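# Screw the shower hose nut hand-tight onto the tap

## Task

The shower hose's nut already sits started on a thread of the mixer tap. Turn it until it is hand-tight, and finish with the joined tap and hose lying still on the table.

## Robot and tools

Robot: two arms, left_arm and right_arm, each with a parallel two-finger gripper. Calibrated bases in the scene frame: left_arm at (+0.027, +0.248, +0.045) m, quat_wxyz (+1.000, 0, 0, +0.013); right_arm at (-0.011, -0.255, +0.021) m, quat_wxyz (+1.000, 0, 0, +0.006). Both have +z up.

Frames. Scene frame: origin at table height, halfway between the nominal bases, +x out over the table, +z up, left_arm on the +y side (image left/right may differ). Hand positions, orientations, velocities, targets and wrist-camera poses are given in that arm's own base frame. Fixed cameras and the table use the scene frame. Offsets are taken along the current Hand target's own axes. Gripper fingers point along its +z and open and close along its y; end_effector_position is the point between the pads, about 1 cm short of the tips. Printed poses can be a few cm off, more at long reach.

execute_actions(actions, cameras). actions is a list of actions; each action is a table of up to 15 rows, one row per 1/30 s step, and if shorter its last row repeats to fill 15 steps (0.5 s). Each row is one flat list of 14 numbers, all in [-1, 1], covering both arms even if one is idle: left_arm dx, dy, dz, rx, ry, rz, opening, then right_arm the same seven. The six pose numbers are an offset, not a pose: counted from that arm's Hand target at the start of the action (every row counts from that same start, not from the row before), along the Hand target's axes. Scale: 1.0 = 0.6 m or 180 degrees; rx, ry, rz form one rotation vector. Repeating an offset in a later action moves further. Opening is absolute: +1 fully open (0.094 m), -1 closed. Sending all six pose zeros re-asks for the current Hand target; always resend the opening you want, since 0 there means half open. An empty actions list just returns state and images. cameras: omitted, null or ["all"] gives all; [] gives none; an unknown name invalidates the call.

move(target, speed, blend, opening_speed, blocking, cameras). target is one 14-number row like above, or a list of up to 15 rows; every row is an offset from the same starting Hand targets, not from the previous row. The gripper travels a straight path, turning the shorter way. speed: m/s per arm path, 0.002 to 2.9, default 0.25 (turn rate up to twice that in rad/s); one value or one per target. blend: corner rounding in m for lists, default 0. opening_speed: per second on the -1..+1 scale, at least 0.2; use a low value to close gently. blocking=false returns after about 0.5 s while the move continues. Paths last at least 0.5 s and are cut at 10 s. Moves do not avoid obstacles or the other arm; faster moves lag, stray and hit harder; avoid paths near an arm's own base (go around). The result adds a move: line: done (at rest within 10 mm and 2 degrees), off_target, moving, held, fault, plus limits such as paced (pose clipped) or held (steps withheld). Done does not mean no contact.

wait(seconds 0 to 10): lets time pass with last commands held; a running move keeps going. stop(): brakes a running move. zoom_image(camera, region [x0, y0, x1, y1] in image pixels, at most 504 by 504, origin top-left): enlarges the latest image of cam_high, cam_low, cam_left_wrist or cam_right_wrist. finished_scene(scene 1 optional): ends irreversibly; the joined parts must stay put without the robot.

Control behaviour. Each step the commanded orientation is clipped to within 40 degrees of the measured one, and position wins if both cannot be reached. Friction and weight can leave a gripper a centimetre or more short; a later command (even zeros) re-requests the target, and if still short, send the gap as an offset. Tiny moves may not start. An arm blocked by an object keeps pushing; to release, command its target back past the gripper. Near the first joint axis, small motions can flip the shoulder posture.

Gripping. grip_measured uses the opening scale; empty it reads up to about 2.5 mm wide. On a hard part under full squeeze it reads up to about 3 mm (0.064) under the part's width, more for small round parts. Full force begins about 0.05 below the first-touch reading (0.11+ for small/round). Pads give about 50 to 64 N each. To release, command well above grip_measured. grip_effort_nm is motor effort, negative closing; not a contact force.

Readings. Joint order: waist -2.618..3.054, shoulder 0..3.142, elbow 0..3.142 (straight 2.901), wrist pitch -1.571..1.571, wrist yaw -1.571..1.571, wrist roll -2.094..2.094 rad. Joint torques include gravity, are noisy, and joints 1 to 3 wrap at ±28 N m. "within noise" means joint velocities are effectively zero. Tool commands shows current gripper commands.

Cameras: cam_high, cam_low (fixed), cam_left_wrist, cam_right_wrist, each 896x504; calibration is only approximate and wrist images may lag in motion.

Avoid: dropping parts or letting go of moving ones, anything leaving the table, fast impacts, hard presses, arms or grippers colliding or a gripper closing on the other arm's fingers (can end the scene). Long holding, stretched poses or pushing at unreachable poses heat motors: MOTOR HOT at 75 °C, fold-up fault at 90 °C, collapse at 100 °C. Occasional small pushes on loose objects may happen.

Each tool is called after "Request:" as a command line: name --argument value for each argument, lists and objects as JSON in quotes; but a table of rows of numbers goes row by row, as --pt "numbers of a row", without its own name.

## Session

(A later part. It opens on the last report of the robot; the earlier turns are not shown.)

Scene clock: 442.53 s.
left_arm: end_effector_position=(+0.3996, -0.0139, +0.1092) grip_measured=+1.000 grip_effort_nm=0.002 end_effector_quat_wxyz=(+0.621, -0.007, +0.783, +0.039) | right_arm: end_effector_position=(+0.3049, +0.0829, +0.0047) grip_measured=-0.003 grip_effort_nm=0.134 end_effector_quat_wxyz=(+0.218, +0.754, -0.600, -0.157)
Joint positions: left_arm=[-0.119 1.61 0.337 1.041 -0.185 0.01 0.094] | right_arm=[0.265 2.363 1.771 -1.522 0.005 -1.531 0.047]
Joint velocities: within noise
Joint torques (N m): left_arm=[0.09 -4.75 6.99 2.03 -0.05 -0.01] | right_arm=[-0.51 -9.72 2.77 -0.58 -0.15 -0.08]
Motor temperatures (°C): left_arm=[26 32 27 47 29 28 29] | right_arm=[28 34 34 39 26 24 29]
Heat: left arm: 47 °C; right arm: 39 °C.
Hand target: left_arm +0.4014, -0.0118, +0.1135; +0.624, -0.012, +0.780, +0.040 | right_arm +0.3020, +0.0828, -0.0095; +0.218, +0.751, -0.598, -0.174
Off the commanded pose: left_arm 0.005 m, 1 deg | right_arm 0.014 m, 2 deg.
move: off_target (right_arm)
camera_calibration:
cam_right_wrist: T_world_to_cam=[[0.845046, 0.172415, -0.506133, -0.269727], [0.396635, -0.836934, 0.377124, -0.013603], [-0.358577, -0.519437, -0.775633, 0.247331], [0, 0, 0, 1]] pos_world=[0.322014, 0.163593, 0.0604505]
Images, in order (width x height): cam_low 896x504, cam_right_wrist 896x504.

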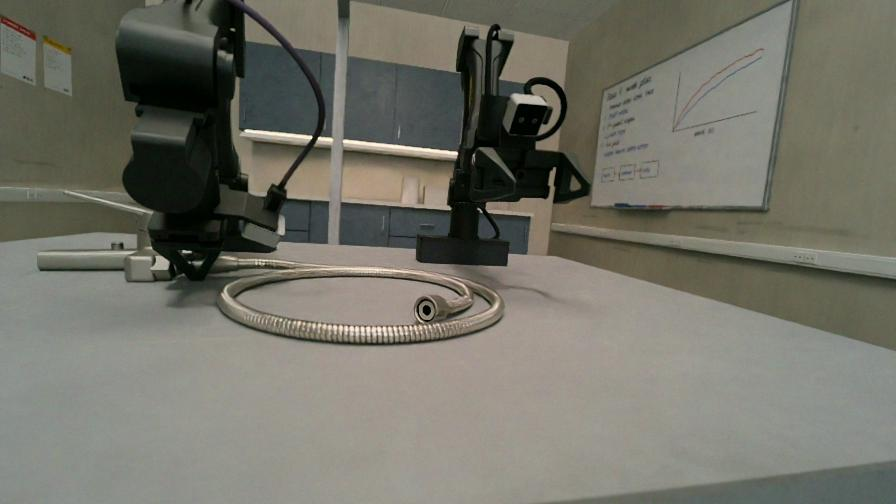

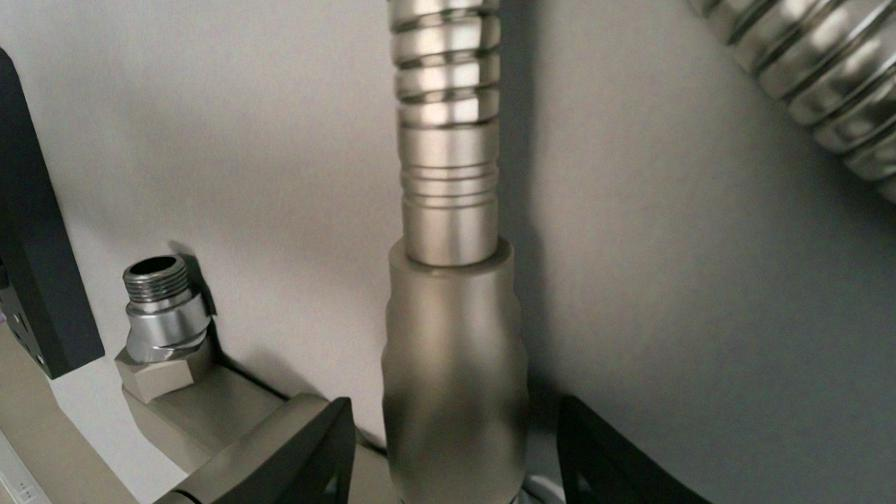

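Request:
move --pt "0 0 0 0 0 0 1 0 0 0 0 0 0 -0.8" --pt "0 0 0 0 0 0 1 0.0038 0.0037 -0.0123 0.18 0 0 -0.8" --pt "0 0 0 0 0 0 1 0.0018 -0.0015 -0.0157 0.38 0 0 -0.8" --pt "0 0 0 0 0 0 1 0.0018 -0.0015 -0.0157 0.38 0 0 0" --pt "0 0 0 0 0 0 1 0.0018 0.0682 -0.0433 0.38 0 0 0" --pt "0 0 0 0 0 0 1 0 0 -0.075 0 0 0 0" --pt "0 0 0 0 0 0 1 0 0 0 0 0 0 0" --speed '[0.3,0.45,0.45,0.3,0.3,0.5,0.2]' --cameras '["cam_low","cam_right_wrist"]'

Scene clock: 475.07 s.
left_arm: end_effector_position=(+0.3996, -0.0139, +0.1092) grip_measured=+1.000 grip_effort_nm=0.002 end_effector_quat_wxyz=(+0.621, -0.007, +0.783, +0.039) | right_arm: end_effector_position=(+0.3048, +0.0829, +0.0043) grip_measured=-0.003 grip_effort_nm=0.134 end_effector_quat_wxyz=(+0.218, +0.753, -0.600, -0.156)
Joint positions: left_arm=[-0.119 1.61 0.337 1.041 -0.185 0.01 0.094] | right_arm=[0.265 2.363 1.769 -1.521 0.005 -1.529 0.047]
Joint velocities: within noise
Joint torques (N m): left_arm=[0.05 -4.85 6.89 2 -0.02 0.02] | right_arm=[-0.55 -9.65 2.8 -0.6 -0.14 -0.09]
Motor temperatures (°C): left_arm=[26 32 27 47 29 28 29] | right_arm=[28 35 34 36 26 24 29]
Heat: left arm: 47 °C; right arm: 36 °C.
Hand target: left_arm +0.4014, -0.0118, +0.1135; +0.624, -0.012, +0.780, +0.040 | right_arm +0.3020, +0.0828, -0.0095; +0.218, +0.751, -0.598, -0.174
Off the commanded pose: left_arm 0.005 m, 1 deg | right_arm 0.014 m, 2 deg.
move: off_target (right_arm)
camera_calibration:
cam_right_wrist: T_world_to_cam=[[0.845421, 0.170877, -0.506028, -0.26972], [0.395392, -0.837182, 0.377879, -0.0130199], [-0.359067, -0.519546, -0.775334, 0.247141], [0, 0, 0, 1]] pos_world=[0.321915, 0.16359, 0.0600505]
Images, in order (width x height): cam_low 896x504, cam_right_wrist 896x504.

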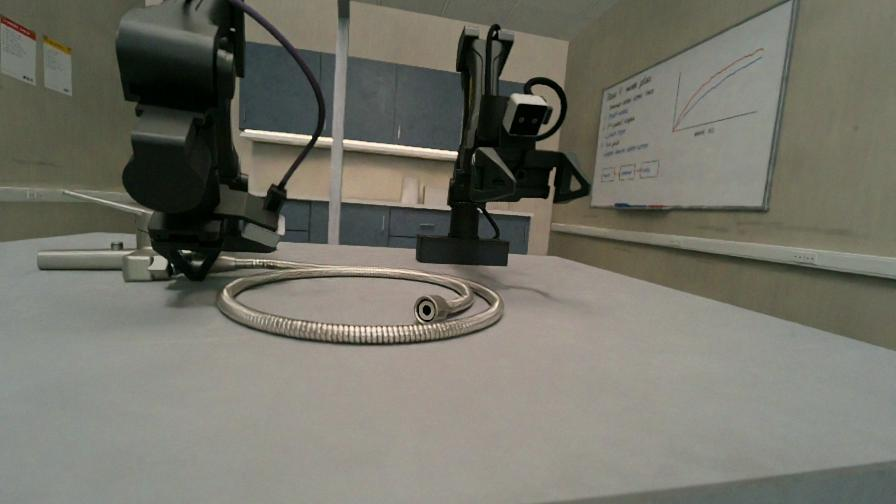

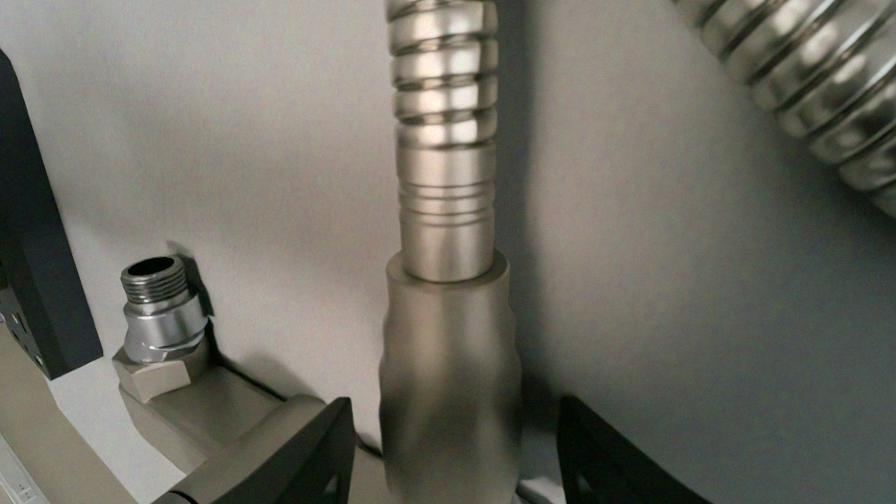

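Request:
move --target '[0,0,0,0,0,0,1,0,0,-0.075,0,0,0,0]' --speed 0.3 --cameras '["cam_right_wrist"]'

Request:
zoom_image --camera "cam_right_wrist" --region '[350, 150, 600, 400]'

Scene clock: 484.57 s.
left_arm: end_effector_position=(+0.3996, -0.0139, +0.1092) grip_measured=+1.000 grip_effort_nm=0.002 end_effector_quat_wxyz=(+0.621, -0.007, +0.783, +0.039) | right_arm: end_effector_position=(+0.3197, +0.0870, +0.0130) grip_measured=-0.003 grip_effort_nm=0.129 end_effector_quat_wxyz=(+0.200, +0.758, -0.603, -0.144)
Joint positions: left_arm=[-0.119 1.61 0.337 1.041 -0.185 0.01 0.094] | right_arm=[0.265 2.367 1.837 -1.539 0.005 -1.531 0.047]
Joint velocities: within noise
Joint torques (N m): left_arm=[0.09 -4.81 6.89 2.03 -0.07 -0.01] | right_arm=[-0.68 -14.74 6.04 -1.03 -0.15 -0.1]
Motor temperatures (°C): left_arm=[26 32 27 47 29 28 29] | right_arm=[28 35 34 35 26 24 29]
Heat: left arm: 47 °C; right arm: 35 °C.
Hand target: left_arm +0.4014, -0.0118, +0.1135; +0.624, -0.012, +0.780, +0.040 | right_arm +0.3255, +0.0881, +0.0285; +0.218, +0.751, -0.598, -0.174
Off the commanded pose: left_arm 0.005 m, 1 deg | right_arm 0.017 m, 4 deg.
joint sent to its limit (right arm) — joint 4 (wrist pitch), lower limit. The joint targets are off in position and orientation.
move: off_target (right_arm)
camera_calibration:
cam_right_wrist: T_world_to_cam=[[0.865947, 0.178071, -0.46736, -0.286354], [0.380284, -0.841369, 0.384034, -0.0136933], [-0.324837, -0.510283, -0.796299, 0.249866], [0, 0, 0, 1]] pos_world=[0.33434, 0.166973, 0.0703964]
Images, in order (width x height): cam_right_wrist 896x504.

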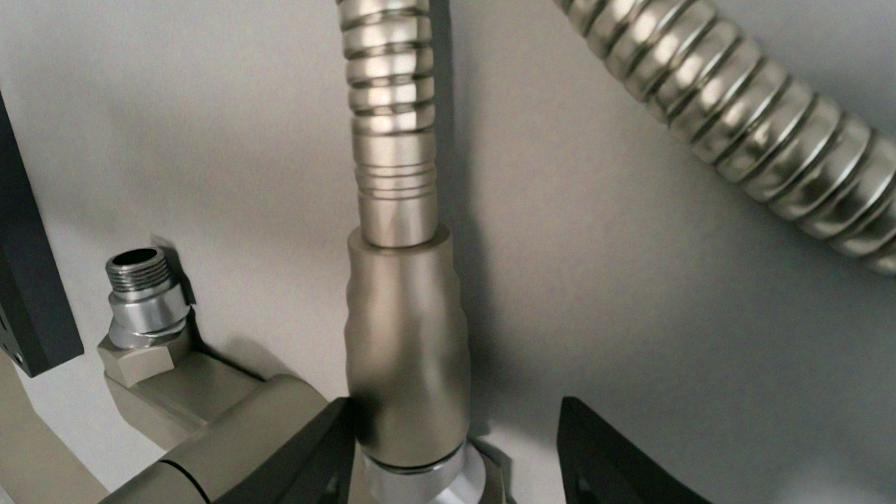

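Scaled by 2.016 from the camera's 896x504 image, which has a finer 1280x720 frame.

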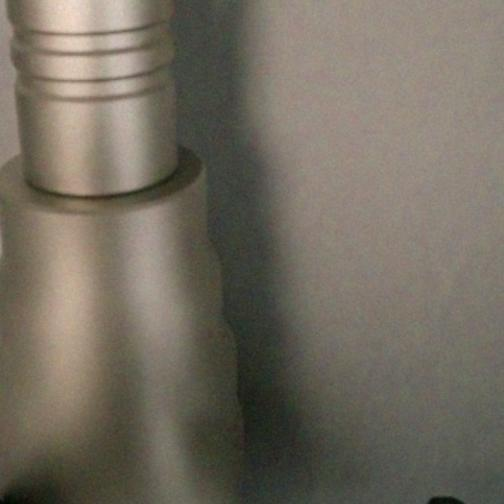

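Request:
zoom_image --camera "cam_right_wrist" --region '[320, 360, 540, 504]'

Scaled by 2.291 from the camera's 896x504 image, which has a finer 1280x720 frame.

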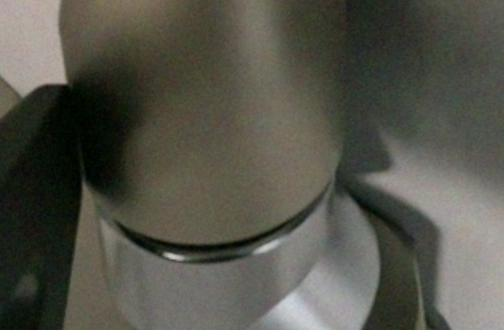

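Request:
move --pt "0 0 0 0 0 0 1 0.005 0 0.075 0 0 0 0" --pt "0 0 0 0 0 0 1 0.005 0 0.075 0 0 0 -0.8" --pt "0 0 0 0 0 0 1 0.007 0.0037 0.0627 0.18 0 0 -0.8" --pt "0 0 0 0 0 0 1 0.005 -0.0015 0.0593 0.38 0 0 -0.8" --speed '[0.2,0.3,0.45,0.45]' --cameras '["cam_low","cam_right_wrist"]'

Request:
zoom_image --camera "cam_low" --region '[20, 160, 320, 300]'

Scene clock: 512.47 s.
left_arm: end_effector_position=(+0.3996, -0.0139, +0.1092) grip_measured=+1.000 grip_effort_nm=0.002 end_effector_quat_wxyz=(+0.621, -0.007, +0.783, +0.039) | right_arm: end_effector_position=(+0.3064, +0.0794, +0.0048) grip_measured=-0.407 grip_effort_nm=-1.038 end_effector_quat_wxyz=(-0.234, +0.744, -0.595, +0.193)
Joint positions: left_arm=[-0.119 1.61 0.337 1.041 -0.185 0.01 0.094] | right_arm=[0.271 1.456 0.459 0.041 0.037 -1.532 0.028]
Joint velocities: within noise
Joint torques (N m): left_arm=[0.09 -4.89 6.89 2.03 -0.04 -0.03] | right_arm=[0.14 -2.32 3.3 2.14 -0.06 0.04]
Motor temperatures (°C): left_arm=[26 32 27 47 29 28 29] | right_arm=[28 36 35 36 26 24 29]
Heat: left arm: 47 °C; right arm: 36 °C.
Hand target: left_arm +0.4014, -0.0118, +0.1135; +0.624, -0.012, +0.780, +0.040 | right_arm +0.3083, +0.0811, -0.0020; -0.242, +0.744, -0.593, +0.192
Off the commanded pose: left_arm 0.005 m, 1 deg | right_arm 0.007 m, 1 deg.
move: done; target 2's new opening was sent with right_arm's hand 0.014 m and 1 deg from that target
camera_calibration:
cam_right_wrist: T_world_to_cam=[[0.792586, 0.165245, 0.586943, -0.258847], [-0.044063, -0.944541, 0.325423, 0.126563], [0.608166, -0.283788, -0.741349, -0.0688618], [0, 0, 0, 1]] pos_world=[0.252614, 0.142775, 0.0596909]
Images, in order (width x height): cam_low 896x504, cam_right_wrist 896x504.

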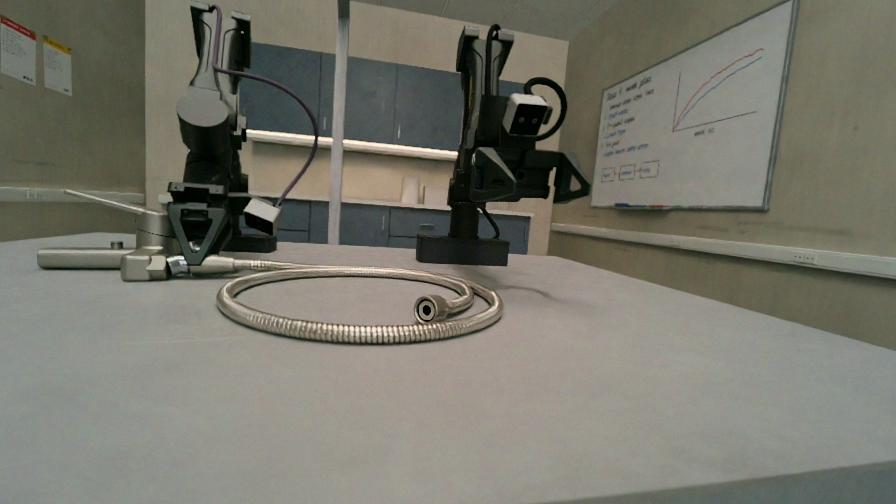

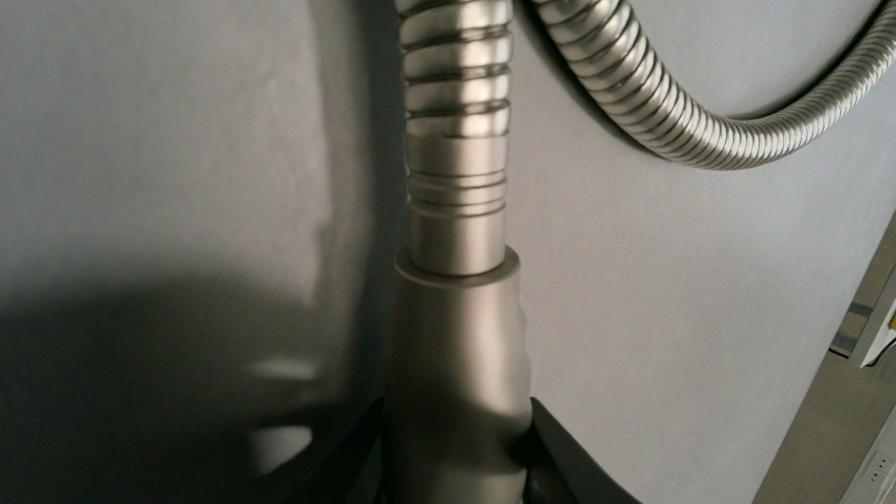

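Scaled by 1.680 from the camera's 896x504 image, which has a finer 1280x720 frame.

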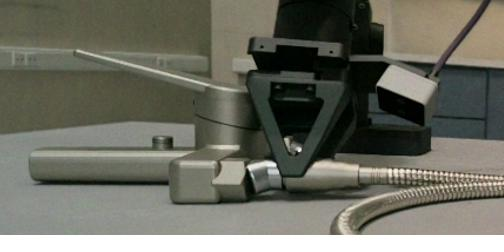

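Request:
move --pt "0 0 0 0 0 0 1 0 0 0 0 0 0 0" --pt "0 0 0 0 0 0 1 0 -0.044 -0.0607 -0.2 0 0 0" --pt "0 0 0 0 0 0 1 0 -0.0313 -0.014 -0.38 0 0 0" --pt "0 0 0 0 0 0 1 0 0.0152 0.0043 -0.38 0 0 0" --pt "0 0 0 0 0 0 1 0 0.0152 0.0043 -0.38 0 0 -0.8" --pt "0 0 0 0 0 0 1 0.0 0.0052 -0.0038 -0.2 0 0 -0.8" --pt "0 0 0 0 0 0 1 0 0 0 0 0 0 -0.8" --speed '[0.3,0.45,0.45,0.2,0.2,0.45,0.45]' --blend '[0,0.01,0,0,0,0.01,0]' --cameras '["cam_low","cam_right_wrist"]'

Scene clock: 541.63 s.
left_arm: end_effector_position=(+0.3996, -0.0139, +0.1092) grip_measured=+1.000 grip_effort_nm=0.007 end_effector_quat_wxyz=(+0.621, -0.007, +0.783, +0.039) | right_arm: end_effector_position=(+0.3063, +0.0786, +0.0046) grip_measured=-0.406 grip_effort_nm=-1.038 end_effector_quat_wxyz=(-0.233, +0.743, -0.596, +0.194)
Joint positions: left_arm=[-0.119 1.61 0.337 1.041 -0.185 0.01 0.094] | right_arm=[0.27 1.456 0.458 0.042 0.039 -1.532 0.028]
Joint velocities: within noise
Joint torques (N m): left_arm=[0.13 -4.85 6.9 2.04 -0.04 -0.01] | right_arm=[0.21 -2.32 3.37 2.11 -0.08 0.03]
Motor temperatures (°C): left_arm=[26 32 27 47 29 28 29] | right_arm=[28 34 34 38 26 24 29]
Heat: left arm: 47 °C; right arm: 38 °C.
Hand target: left_arm +0.4014, -0.0118, +0.1135; +0.624, -0.012, +0.780, +0.040 | right_arm +0.3083, +0.0811, -0.0020; -0.242, +0.744, -0.593, +0.192
Off the commanded pose: left_arm 0.005 m, 1 deg | right_arm 0.007 m, 1 deg.
move: done; target 5's new opening was sent with right_arm's hand 0.015 m and 3 deg from that target
camera_calibration:
cam_right_wrist: T_world_to_cam=[[0.792799, 0.164065, 0.586986, -0.258481], [-0.0464656, -0.944015, 0.326614, 0.126598], [0.60771, -0.286214, -0.74079, -0.068961], [0, 0, 0, 1]] pos_world=[0.252714, 0.142181, 0.0592903]
Images, in order (width x height): cam_low 896x504, cam_right_wrist 896x504.

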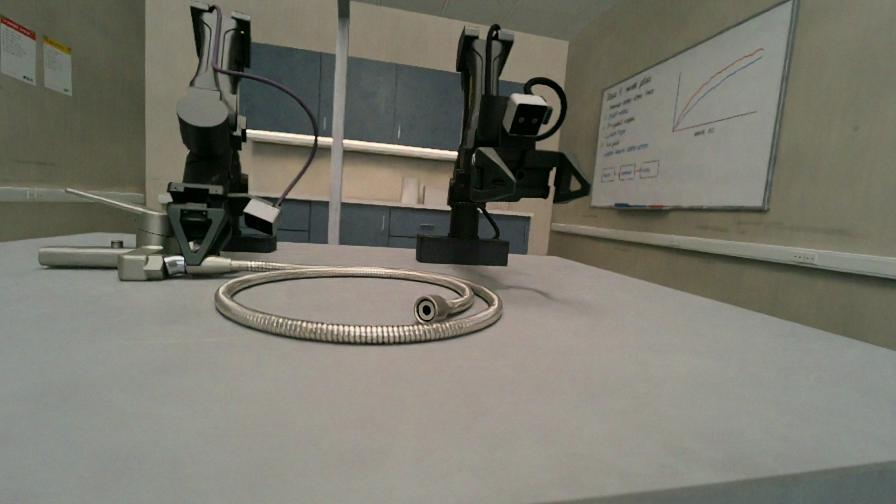

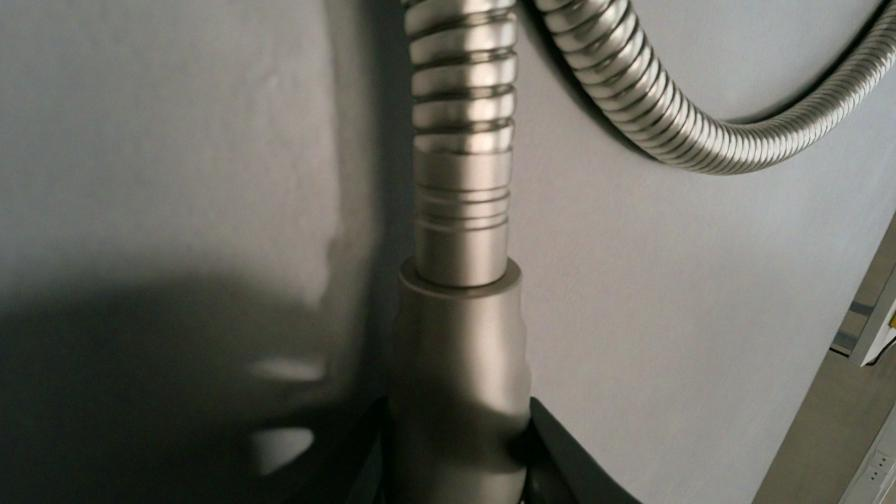

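Request:
move --pt "0 0 0 0 0 0 1 0 0 0 0 0 0 0" --pt "0 0 0 0 0 0 1 0.004 -0.044 -0.0607 -0.2 0 0 0" --pt "0 0 0 0 0 0 1 0.009 -0.0313 -0.014 -0.38 0 0 0" --pt "0 0 0 0 0 0 1 0.009 0.0152 0.0043 -0.38 0 0 0" --pt "0 0 0 0 0 0 1 0.009 0.0152 0.0043 -0.38 0 0 -0.8" --pt "0 0 0 0 0 0 1 0.009 0.0052 -0.0038 -0.2 0 0 -0.8" --pt "0 0 0 0 0 0 1 0.009 0 0 0 0 0 -0.8" --speed '[0.3,0.45,0.45,0.2,0.2,0.45,0.45]' --blend '[0,0.01,0,0,0,0.01,0]' --cameras '["cam_low","cam_right_wrist"]'

Request:
zoom_image --camera "cam_low" --region '[20, 160, 320, 300]'

Scene clock: 560.83 s.
left_arm: end_effector_position=(+0.3996, -0.0139, +0.1092) grip_measured=+1.000 grip_effort_nm=0.002 end_effector_quat_wxyz=(+0.621, -0.007, +0.783, +0.039) | right_arm: end_effector_position=(+0.3084, +0.0735, +0.0054) grip_measured=-0.406 grip_effort_nm=-1.038 end_effector_quat_wxyz=(-0.233, +0.744, -0.595, +0.197)
Joint positions: left_arm=[-0.119 1.61 0.337 1.041 -0.185 0.01 0.094] | right_arm=[0.248 1.455 0.458 0.046 0.031 -1.554 0.028]
Joint velocities: within noise
Joint torques (N m): left_arm=[0.08 -4.77 6.8 2.01 -0.06 -0.01] | right_arm=[-0.02 -2.28 3.29 2.09 -0.12 0.03]
Motor temperatures (°C): left_arm=[26 32 27 47 29 28 29] | right_arm=[28 34 34 38 26 24 30]
Heat: left arm: 47 °C; right arm: 38 °C.
Hand target: left_arm +0.4014, -0.0118, +0.1135; +0.624, -0.012, +0.780, +0.040 | right_arm +0.3095, +0.0759, -0.0020; -0.242, +0.744, -0.593, +0.192
Off the commanded pose: left_arm 0.005 m, 1 deg | right_arm 0.008 m, 1 deg.
move: done; target 5's new opening was sent with right_arm's hand 0.015 m and 3 deg from that target
camera_calibration:
cam_right_wrist: T_world_to_cam=[[0.789606, 0.16736, 0.590349, -0.259043], [-0.0477519, -0.942409, 0.331036, 0.121908], [0.611753, -0.289579, -0.73614, -0.0719745], [0, 0, 0, 1]] pos_world=[0.254394, 0.137399, 0.0595868]
Images, in order (width x height): cam_low 896x504, cam_right_wrist 896x504.

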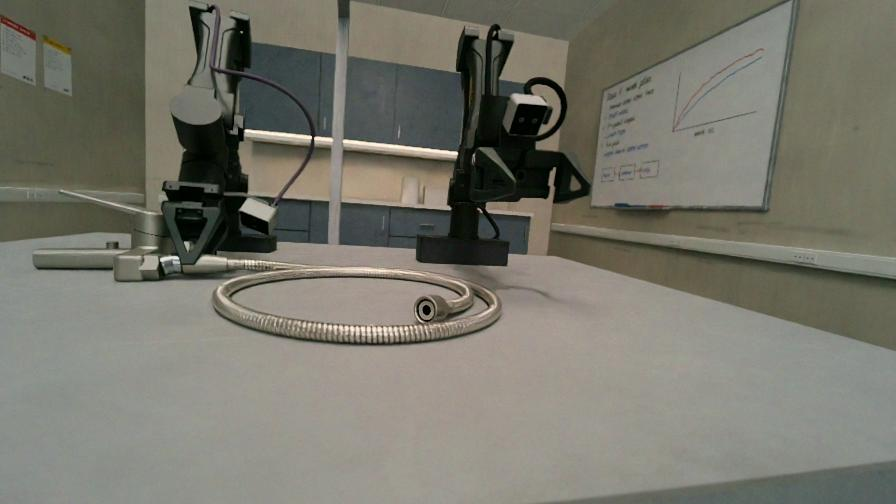

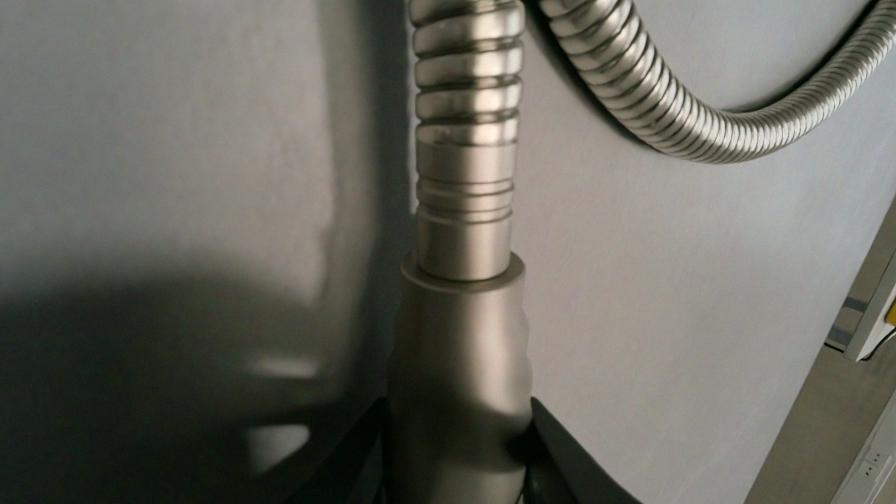

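Scaled by 1.680 from the camera's 896x504 image, which has a finer 1280x720 frame.

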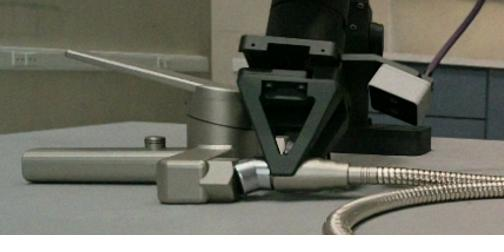

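Request:
move --pt "0 0 0 0 0 0 1 0 0 0 0 0 0 0" --pt "0 0 0 0 0 0 1 0 -0.0440 -0.0607 -0.2 0 0 0.2" --speed 0.4 --cameras '["cam_high","cam_right_wrist"]'

Request:
zoom_image --camera "cam_right_wrist" --region '[330, 200, 630, 500]'

Scene clock: 569.80 s.
left_arm: end_effector_position=(+0.3996, -0.0139, +0.1092) grip_measured=+1.000 grip_effort_nm=0.007 end_effector_quat_wxyz=(+0.621, -0.007, +0.783, +0.039) | right_arm: end_effector_position=(+0.3071, +0.0741, +0.0426) grip_measured=+0.197 grip_effort_nm=0.144 end_effector_quat_wxyz=(+0.001, +0.783, -0.621, +0.014)
Joint positions: left_arm=[-0.119 1.61 0.337 1.041 -0.185 0.01 0.094] | right_arm=[0.247 1.781 1.194 -0.968 0.024 -1.554 0.056]
Joint velocities: within noise
Joint torques (N m): left_arm=[0.09 -4.86 6.89 2.04 -0.05 -0.02] | right_arm=[-0.55 -6.43 6.89 0.11 -0.16 0.01]
Motor temperatures (°C): left_arm=[26 32 27 48 29 28 29] | right_arm=[28 34 34 39 26 24 29]
Heat: left arm: 48 °C; right arm: 39 °C.
Hand target: left_arm +0.4014, -0.0118, +0.1135; +0.624, -0.012, +0.780, +0.040 | right_arm +0.3095, +0.0758, +0.0430; +0.000, +0.782, -0.623, +0.000
Off the commanded pose: left_arm 0.005 m, 1 deg | right_arm 0.003 m, 2 deg.
move: done
camera_calibration:
cam_right_wrist: T_world_to_cam=[[0.976644, 0.213132, 0.0272183, -0.317024], [0.181869, -0.887468, 0.423467, 0.0315582], [0.11441, -0.408626, -0.905503, 0.125107], [0, 0, 0, 1]] pos_world=[0.289566, 0.146697, 0.10855]
Images, in order (width x height): cam_high 896x504, cam_right_wrist 896x504.

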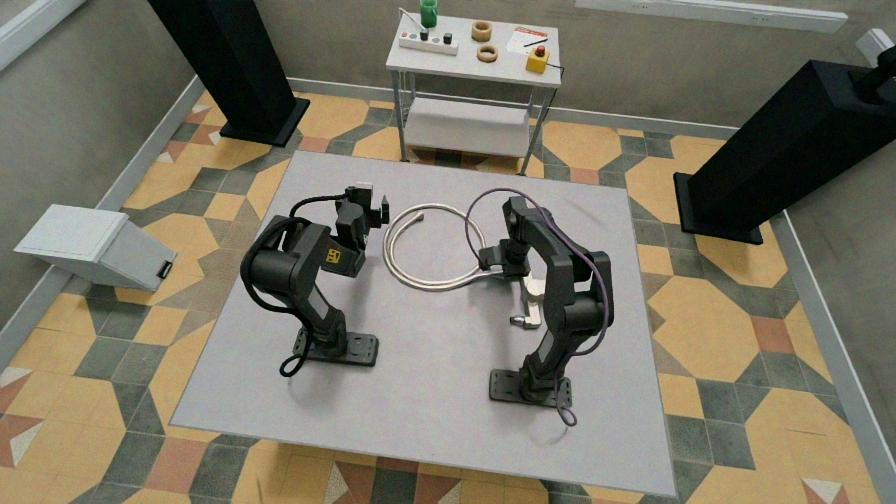

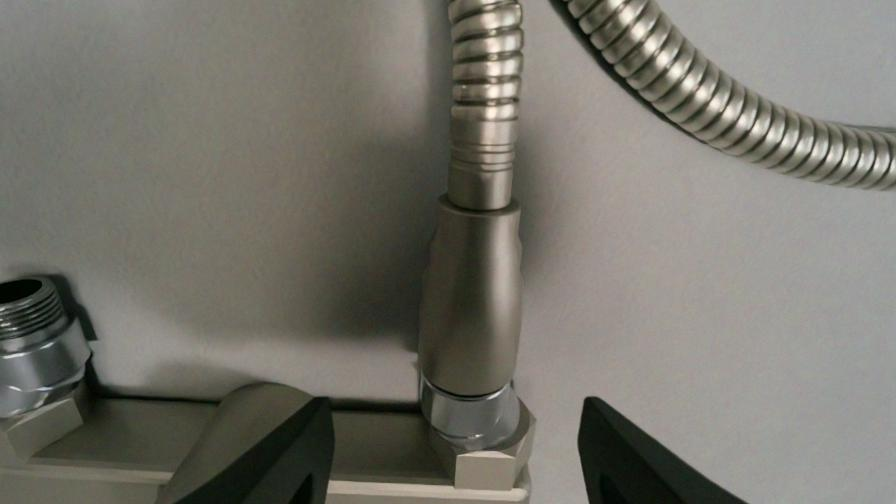

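Scaled by 1.680 from the camera's 896x504 image, which has a finer 1280x720 frame.

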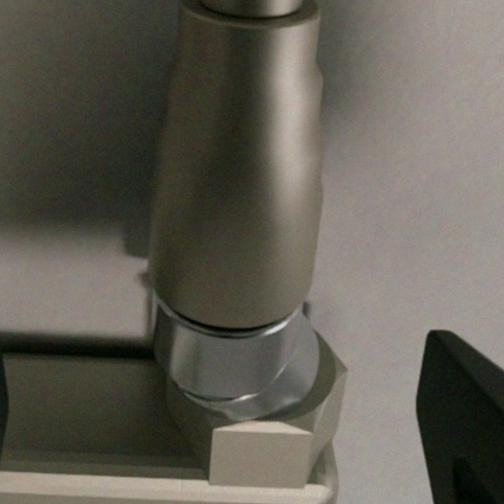

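Request:
move --pt "0 0 0 0 0 0 1 0.0172 -0.0382 0.0312 -0.18 -0.0039 0.0135 0" --pt "0 0 0 0 0 0 1 0.0157 -0.0025 0.0875 -0.18 -0.0039 0.0135 0" --speed '[0.4,0.2]' --cameras '["cam_right_wrist"]'

Scene clock: 593.43 s.
left_arm: end_effector_position=(+0.3996, -0.0139, +0.1092) grip_measured=+1.000 grip_effort_nm=0.002 end_effector_quat_wxyz=(+0.621, -0.007, +0.783, +0.039) | right_arm: end_effector_position=(+0.3183, +0.0673, +0.0047) grip_measured=+0.003 grip_effort_nm=-0.129 end_effector_quat_wxyz=(+0.209, +0.745, -0.613, -0.158)
Joint positions: left_arm=[-0.119 1.61 0.337 1.041 -0.185 0.01 0.094] | right_arm=[0.212 2.386 1.82 -1.534 0.011 -1.549 0.047]
Joint velocities: within noise
Joint torques (N m): left_arm=[0.01 -4.82 6.89 2 -0.03 0.02] | right_arm=[-0.58 -9.59 2.88 -0.66 -0.14 0.02]
Motor temperatures (°C): left_arm=[26 32 27 48 29 28 29] | right_arm=[28 34 34 36 26 24 29]
Heat: left arm: 48 °C; right arm: 36 °C.
Hand target: left_arm +0.4014, -0.0118, +0.1135; +0.624, -0.012, +0.780, +0.040 | right_arm +0.3131, +0.0670, -0.0095; +0.214, +0.738, -0.615, -0.179
Off the commanded pose: left_arm 0.005 m, 1 deg | right_arm 0.015 m, 3 deg.
move: off_target (right_arm)
camera_calibration:
cam_right_wrist: T_world_to_cam=[[0.856743, 0.146437, -0.494517, -0.280254], [0.362649, -0.852818, 0.375748, -0.0200989], [-0.36671, -0.501256, -0.783752, 0.245531], [0, 0, 0, 1]] pos_world=[0.337433, 0.146972, 0.0613971]
Images, in order (width x height): cam_right_wrist 896x504.

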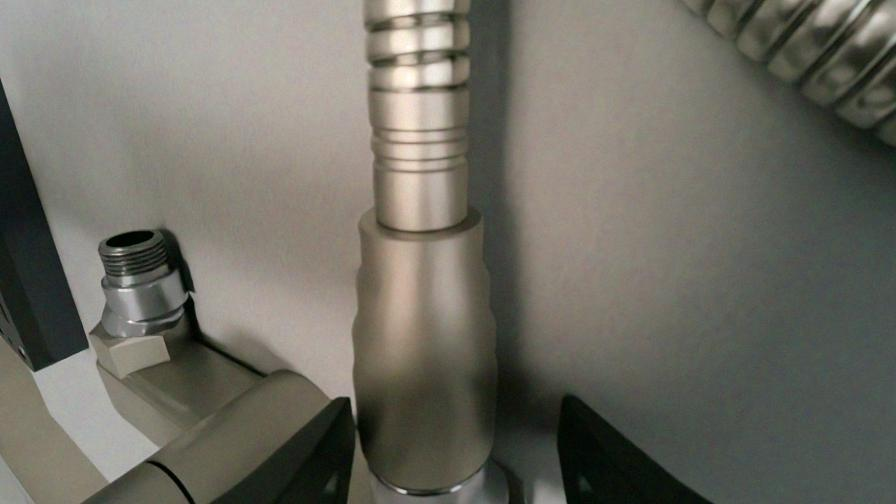

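Request:
move --pt "0 0 0 0 0 0 1 -0.0033 0.01 0.0067 0 0 0 0" --pt "0 0 0 0 0 0 1 -0.0033 0.01 0.0067 0 0 0 -0.8" --pt "0 0 0 0 0 0 1 -0.0015 0.0117 -0.0073 0.18 0 0 -0.8" --pt "0 0 0 0 0 0 1 -0.0033 0.0063 -0.0107 0.38 0 0 -0.8" --speed '[0.1,0.1,0.4,0.4]' --blend '[0,0,0.01,0]' --cameras '["cam_low","cam_right_wrist"]'

Scene clock: 613.70 s.
left_arm: end_effector_position=(+0.3996, -0.0139, +0.1092) grip_measured=+1.000 grip_effort_nm=0.007 end_effector_quat_wxyz=(+0.621, -0.007, +0.783, +0.039) | right_arm: end_effector_position=(+0.3095, +0.0627, +0.0055) grip_measured=-0.419 grip_effort_nm=-1.033 end_effector_quat_wxyz=(-0.213, +0.733, -0.611, +0.210)
Joint positions: left_arm=[-0.119 1.61 0.337 1.041 -0.185 0.01 0.094] | right_arm=[0.244 1.456 0.47 0.018 0.083 -1.534 0.027]
Joint velocities: within noise
Joint torques (N m): left_arm=[0.05 -4.81 6.93 2.02 -0.07 -0.03] | right_arm=[-0.72 -2.02 3.02 2.29 -0.42 0.05]
Motor temperatures (°C): left_arm=[26 32 27 48 29 28 29] | right_arm=[28 35 33 36 26 24 29]
Heat: left arm: 48 °C; right arm: 36 °C.
Hand target: left_arm +0.4014, -0.0118, +0.1135; +0.624, -0.012, +0.780, +0.040 | right_arm +0.3130, +0.0690, -0.0021; -0.237, +0.731, -0.609, +0.198
Off the commanded pose: left_arm 0.005 m, 1 deg | right_arm 0.010 m, 3 deg.
move: off_target (right_arm); target 2's new opening was sent with right_arm's hand 0.016 m and 2 deg from that target
camera_calibration:
cam_right_wrist: T_world_to_cam=[[0.802047, 0.146873, 0.57892, -0.2607], [-0.0926712, -0.926951, 0.363558, 0.124497], [0.590027, -0.34524, -0.729848, -0.065616], [0, 0, 0, 1]] pos_world=[0.259346, 0.131039, 0.0577729]
Images, in order (width x height): cam_low 896x504, cam_right_wrist 896x504.

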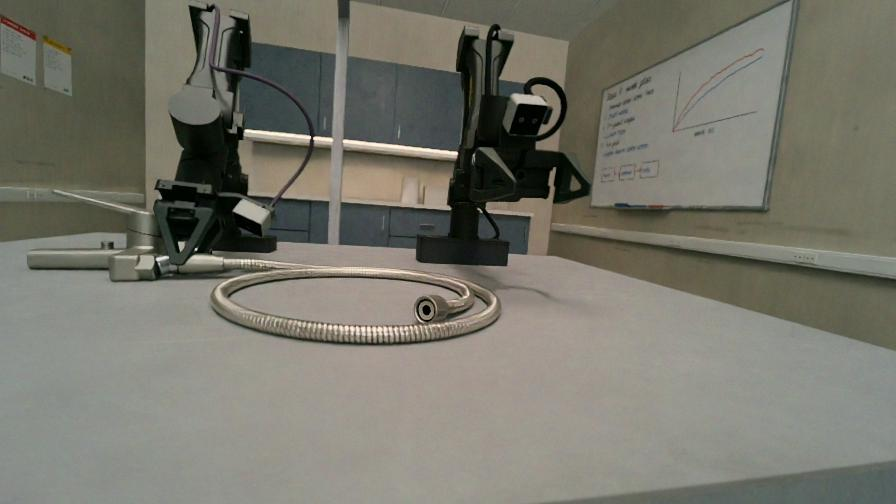

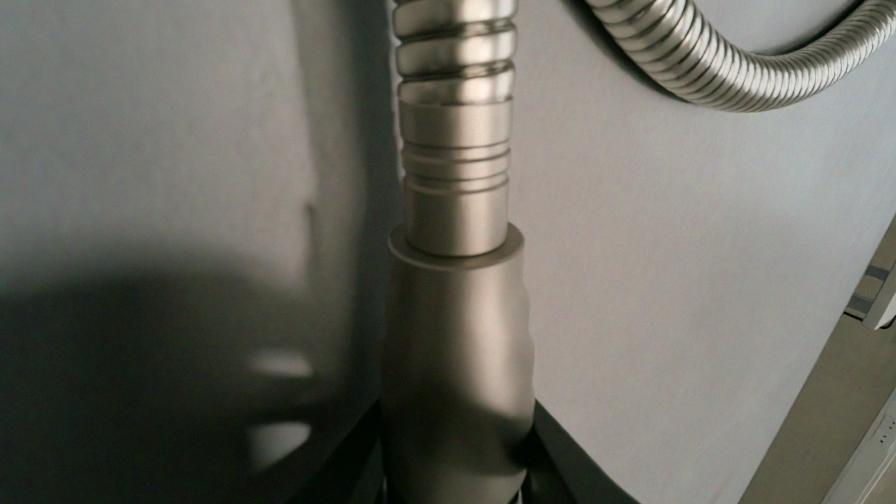

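Request:
zoom_image --camera "cam_low" --region '[0, 160, 300, 300]'

Scaled by 1.680 from the camera's 896x504 image, which has a finer 1280x720 frame.

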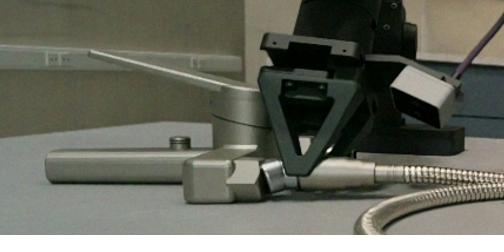

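Request:
move --pt "0 0 0 0 0 0 1 0 0 0 0 0 0 0" --pt "0 0 0 0 0 0 1 0.005 -0.044 -0.0607 -0.2 0 0 0" --pt "0 0 0 0 0 0 1 0.0072 -0.0292 -0.0157 -0.38 0 0 0" --pt "0 0 0 0 0 0 1 0.0072 0.0173 0.0027 -0.38 0 0 0" --speed '[0.3,0.45,0.45,0.2]' --blend '[0,0.01,0,0]' --cameras '["cam_low","cam_right_wrist"]'

Scene clock: 634.73 s.
left_arm: end_effector_position=(+0.3996, -0.0139, +0.1092) grip_measured=+1.000 grip_effort_nm=0.002 end_effector_quat_wxyz=(+0.621, -0.007, +0.783, +0.039) | right_arm: end_effector_position=(+0.3121, +0.0642, +0.0042) grip_measured=-0.002 grip_effort_nm=0.115 end_effector_quat_wxyz=(+0.209, +0.742, -0.617, -0.157)
Joint positions: left_arm=[-0.119 1.61 0.337 1.041 -0.185 0.01 0.094] | right_arm=[0.207 2.36 1.771 -1.511 0.013 -1.543 0.047]
Joint velocities: within noise
Joint torques (N m): left_arm=[0.08 -4.82 6.9 2.03 -0.05 0.02] | right_arm=[-0.62 -9.4 2.73 -0.65 -0.15 -0.09]
Motor temperatures (°C): left_arm=[26 32 27 48 29 28 29] | right_arm=[28 34 33 39 26 24 29]
Heat: left arm: 48 °C; right arm: 39 °C.
Hand target: left_arm +0.4014, -0.0118, +0.1135; +0.624, -0.012, +0.780, +0.040 | right_arm +0.3064, +0.0634, -0.0095; +0.214, +0.738, -0.615, -0.179
Off the commanded pose: left_arm 0.005 m, 1 deg | right_arm 0.015 m, 3 deg.
move: off_target (right_arm)
camera_calibration:
cam_right_wrist: T_world_to_cam=[[0.858543, 0.136521, -0.494233, -0.274739], [0.354487, -0.854472, 0.379758, -0.0176402], [-0.370464, -0.501238, -0.781996, 0.242433], [0, 0, 0, 1]] pos_world=[0.331941, 0.143951, 0.0604958]
Images, in order (width x height): cam_low 896x504, cam_right_wrist 896x504.

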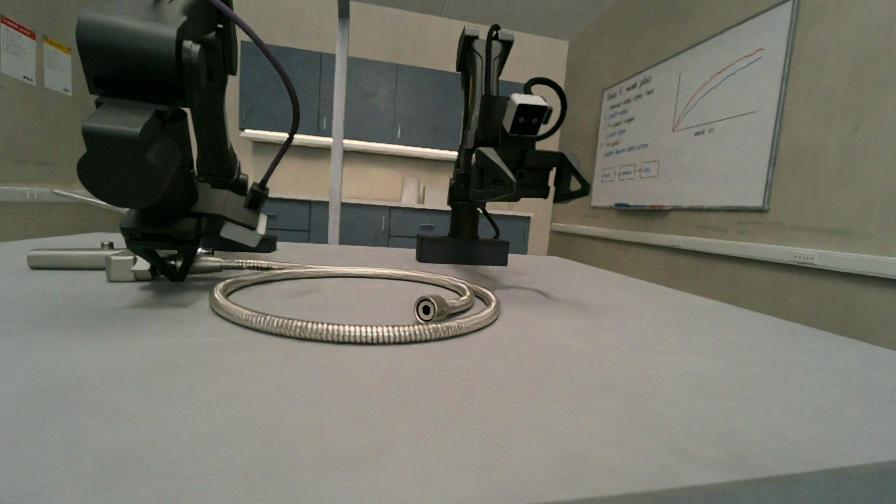

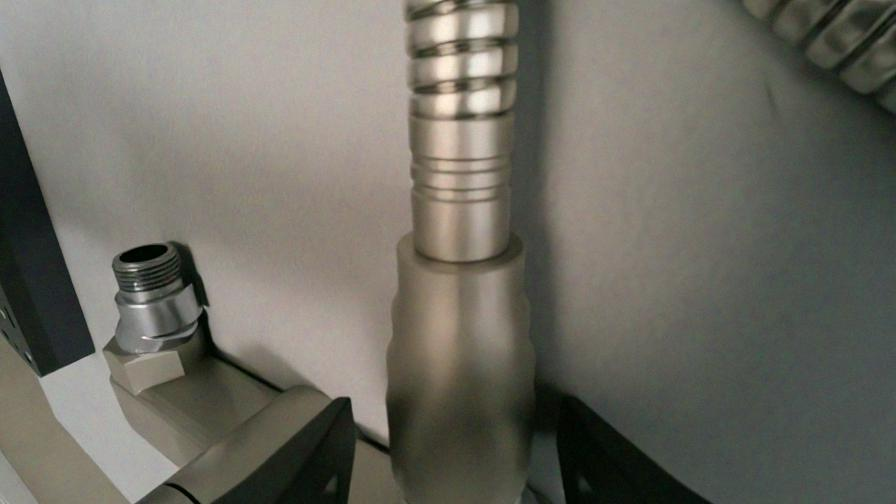

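Request:
move --pt "0 0 0 0 0 0 1 0 0 0 0 0 0 -0.8" --pt "0 0 0 0 0 0 1 0.0004 0.0038 -0.0124 0.18 0 0 -0.8" --pt "0 0 0 0 0 0 1 -0.0018 -0.0017 -0.0158 0.38 0 0 -0.8" --pt "0 0 0 0 0 0 1 -0.0018 -0.0017 -0.0158 0.38 0 0 0" --pt "0 0 0 0 0 0 1 0 0.0402 -0.0633 0.18 0 0 0" --pt "0 0 0 0 0 0 1 0 0 -0.05 0 0 0 0" --pt "0 0 0 0 0 0 1 0.002 0 0 0 0 0 0" --speed '[0.3,0.45,0.45,0.3,0.45,0.5,0.2]' --blend '[0,0.01,0,0,0.01,0,0]' --cameras '["cam_low","cam_right_wrist"]'

Scene clock: 653.23 s.
left_arm: end_effector_position=(+0.3996, -0.0139, +0.1092) grip_measured=+1.000 grip_effort_nm=0.002 end_effector_quat_wxyz=(+0.621, -0.007, +0.783, +0.039) | right_arm: end_effector_position=(+0.3255, +0.0676, +0.0034) grip_measured=-0.002 grip_effort_nm=0.115 end_effector_quat_wxyz=(+0.185, +0.748, -0.622, -0.140)
Joint positions: left_arm=[-0.119 1.61 0.337 1.041 -0.185 0.01 0.094] | right_arm=[0.207 2.352 1.785 -1.472 0.01 -1.545 0.047]
Joint velocities: within noise
Joint torques (N m): left_arm=[0.1 -4.85 6.84 2.03 -0.05 0] | right_arm=[-0.8 -8.88 2.21 -1.01 -0.12 -0.08]
Motor temperatures (°C): left_arm=[26 32 27 48 29 28 29] | right_arm=[28 35 33 37 26 24 29]
Heat: left arm: 48 °C; right arm: 37 °C.
Hand target: left_arm +0.4014, -0.0118, +0.1135; +0.624, -0.012, +0.780, +0.040 | right_arm +0.3066, +0.0622, -0.0095; +0.214, +0.738, -0.615, -0.179
Off the commanded pose: left_arm 0.005 m, 1 deg | right_arm 0.023 m, 6 deg.
move: off_target (right_arm)
camera_calibration:
cam_right_wrist: T_world_to_cam=[[0.886292, 0.143815, -0.440231, -0.296775], [0.331611, -0.860627, 0.386464, -0.0113723], [-0.323296, -0.488506, -0.810458, 0.2324], [0, 0, 0, 1]] pos_world=[0.341934, 0.146422, 0.0620955]
Images, in order (width x height): cam_low 896x504, cam_right_wrist 896x504.

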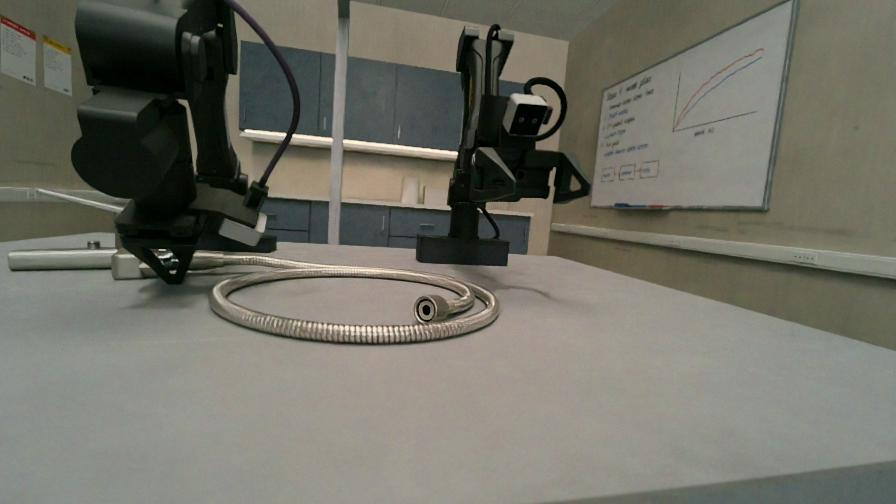

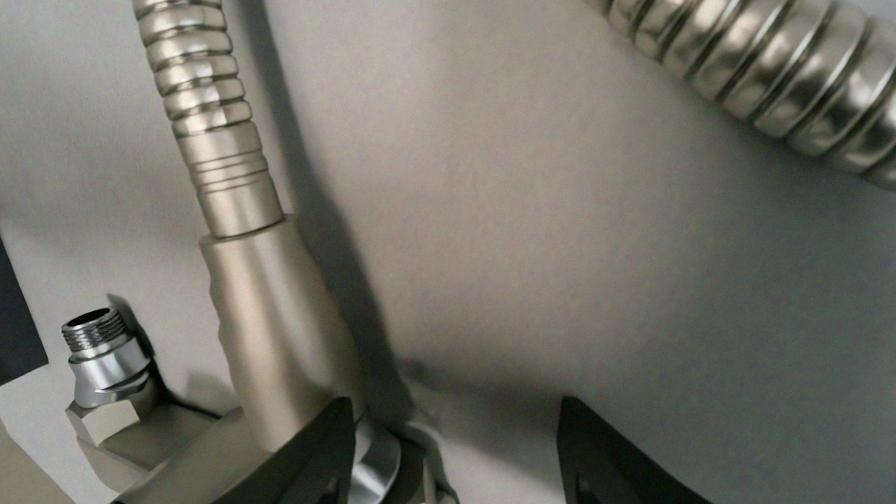

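Request:
move --pt "0 0 0 0 0 0 1 0 0.0 -0.05 0 0 0 0" --pt "0 0 0 0 0 0 1 0 0.0402 -0.0833 0.18 0 0 0.2" --speed '[0.2,0.4]' --cameras '["cam_high","cam_right_wrist"]'

Request:
zoom_image --camera "cam_right_wrist" --region '[230, 200, 530, 500]'

Scene clock: 661.40 s.
left_arm: end_effector_position=(+0.3996, -0.0139, +0.1092) grip_measured=+1.000 grip_effort_nm=0.007 end_effector_quat_wxyz=(+0.621, -0.007, +0.783, +0.039) | right_arm: end_effector_position=(+0.3100, +0.0634, +0.0382) grip_measured=+0.197 grip_effort_nm=0.139 end_effector_quat_wxyz=(+0.019, +0.767, -0.641, -0.009)
Joint positions: left_arm=[-0.119 1.61 0.337 1.041 -0.185 0.01 0.094] | right_arm=[0.204 1.838 1.246 -1.019 0.01 -1.545 0.056]
Joint velocities: within noise
Joint torques (N m): left_arm=[0.01 -4.86 6.9 2 -0.03 -0.04] | right_arm=[-0.31 -11.74 3.81 0.38 -0.05 -0.03]
Motor temperatures (°C): left_arm=[26 32 27 48 28 28 29] | right_arm=[28 35 33 37 26 24 29]
Heat: left arm: 48 °C; right arm: 37 °C.
Hand target: left_arm +0.4014, -0.0118, +0.1135; +0.624, -0.012, +0.780, +0.040 | right_arm +0.3130, +0.0634, +0.0456; +0.000, +0.768, -0.640, +0.000
Off the commanded pose: left_arm 0.005 m, 1 deg | right_arm 0.008 m, 2 deg.
move: done
camera_calibration:
cam_right_wrist: T_world_to_cam=[[0.98643, 0.161729, -0.0282849, -0.315041], [0.158875, -0.896809, 0.412906, 0.0315488], [0.0414129, -0.411797, -0.910334, 0.139269], [0, 0, 0, 1]] pos_world=[0.299986, 0.136595, 0.104844]
Images, in order (width x height): cam_high 896x504, cam_right_wrist 896x504.

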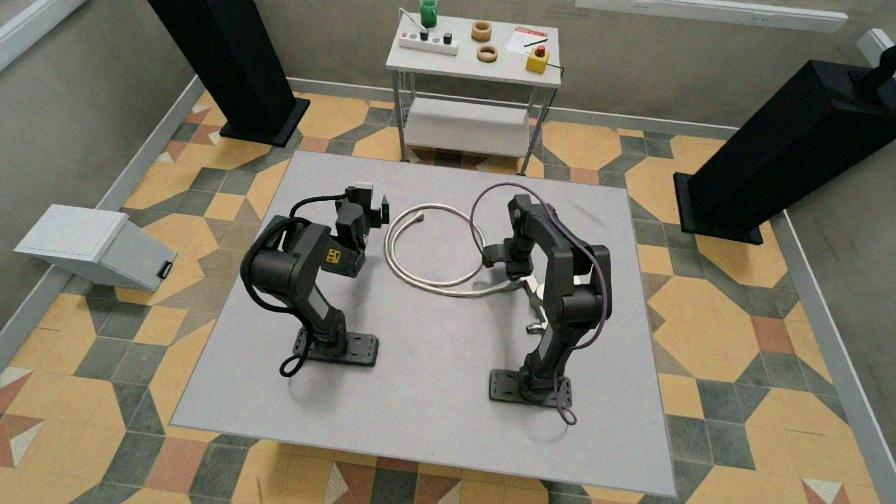

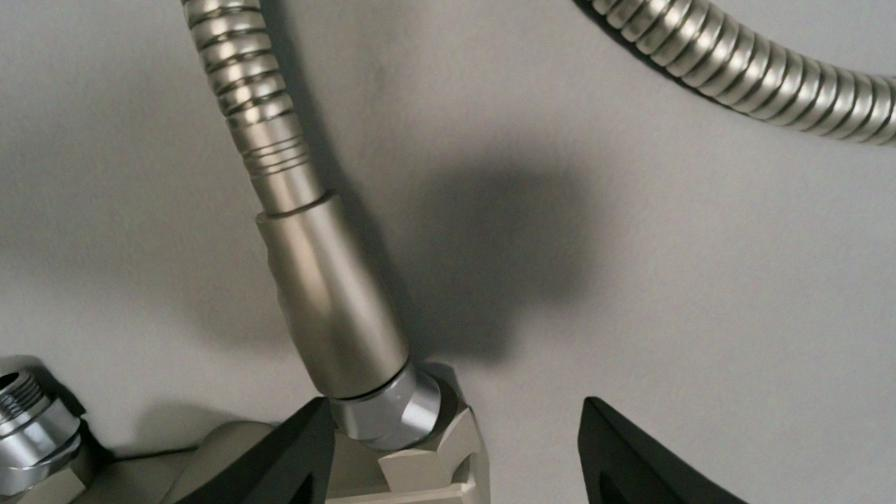

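Scaled by 1.680 from the camera's 896x504 image, which has a finer 1280x720 frame.

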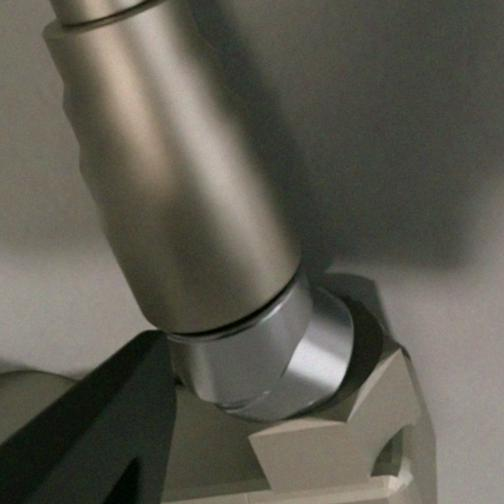

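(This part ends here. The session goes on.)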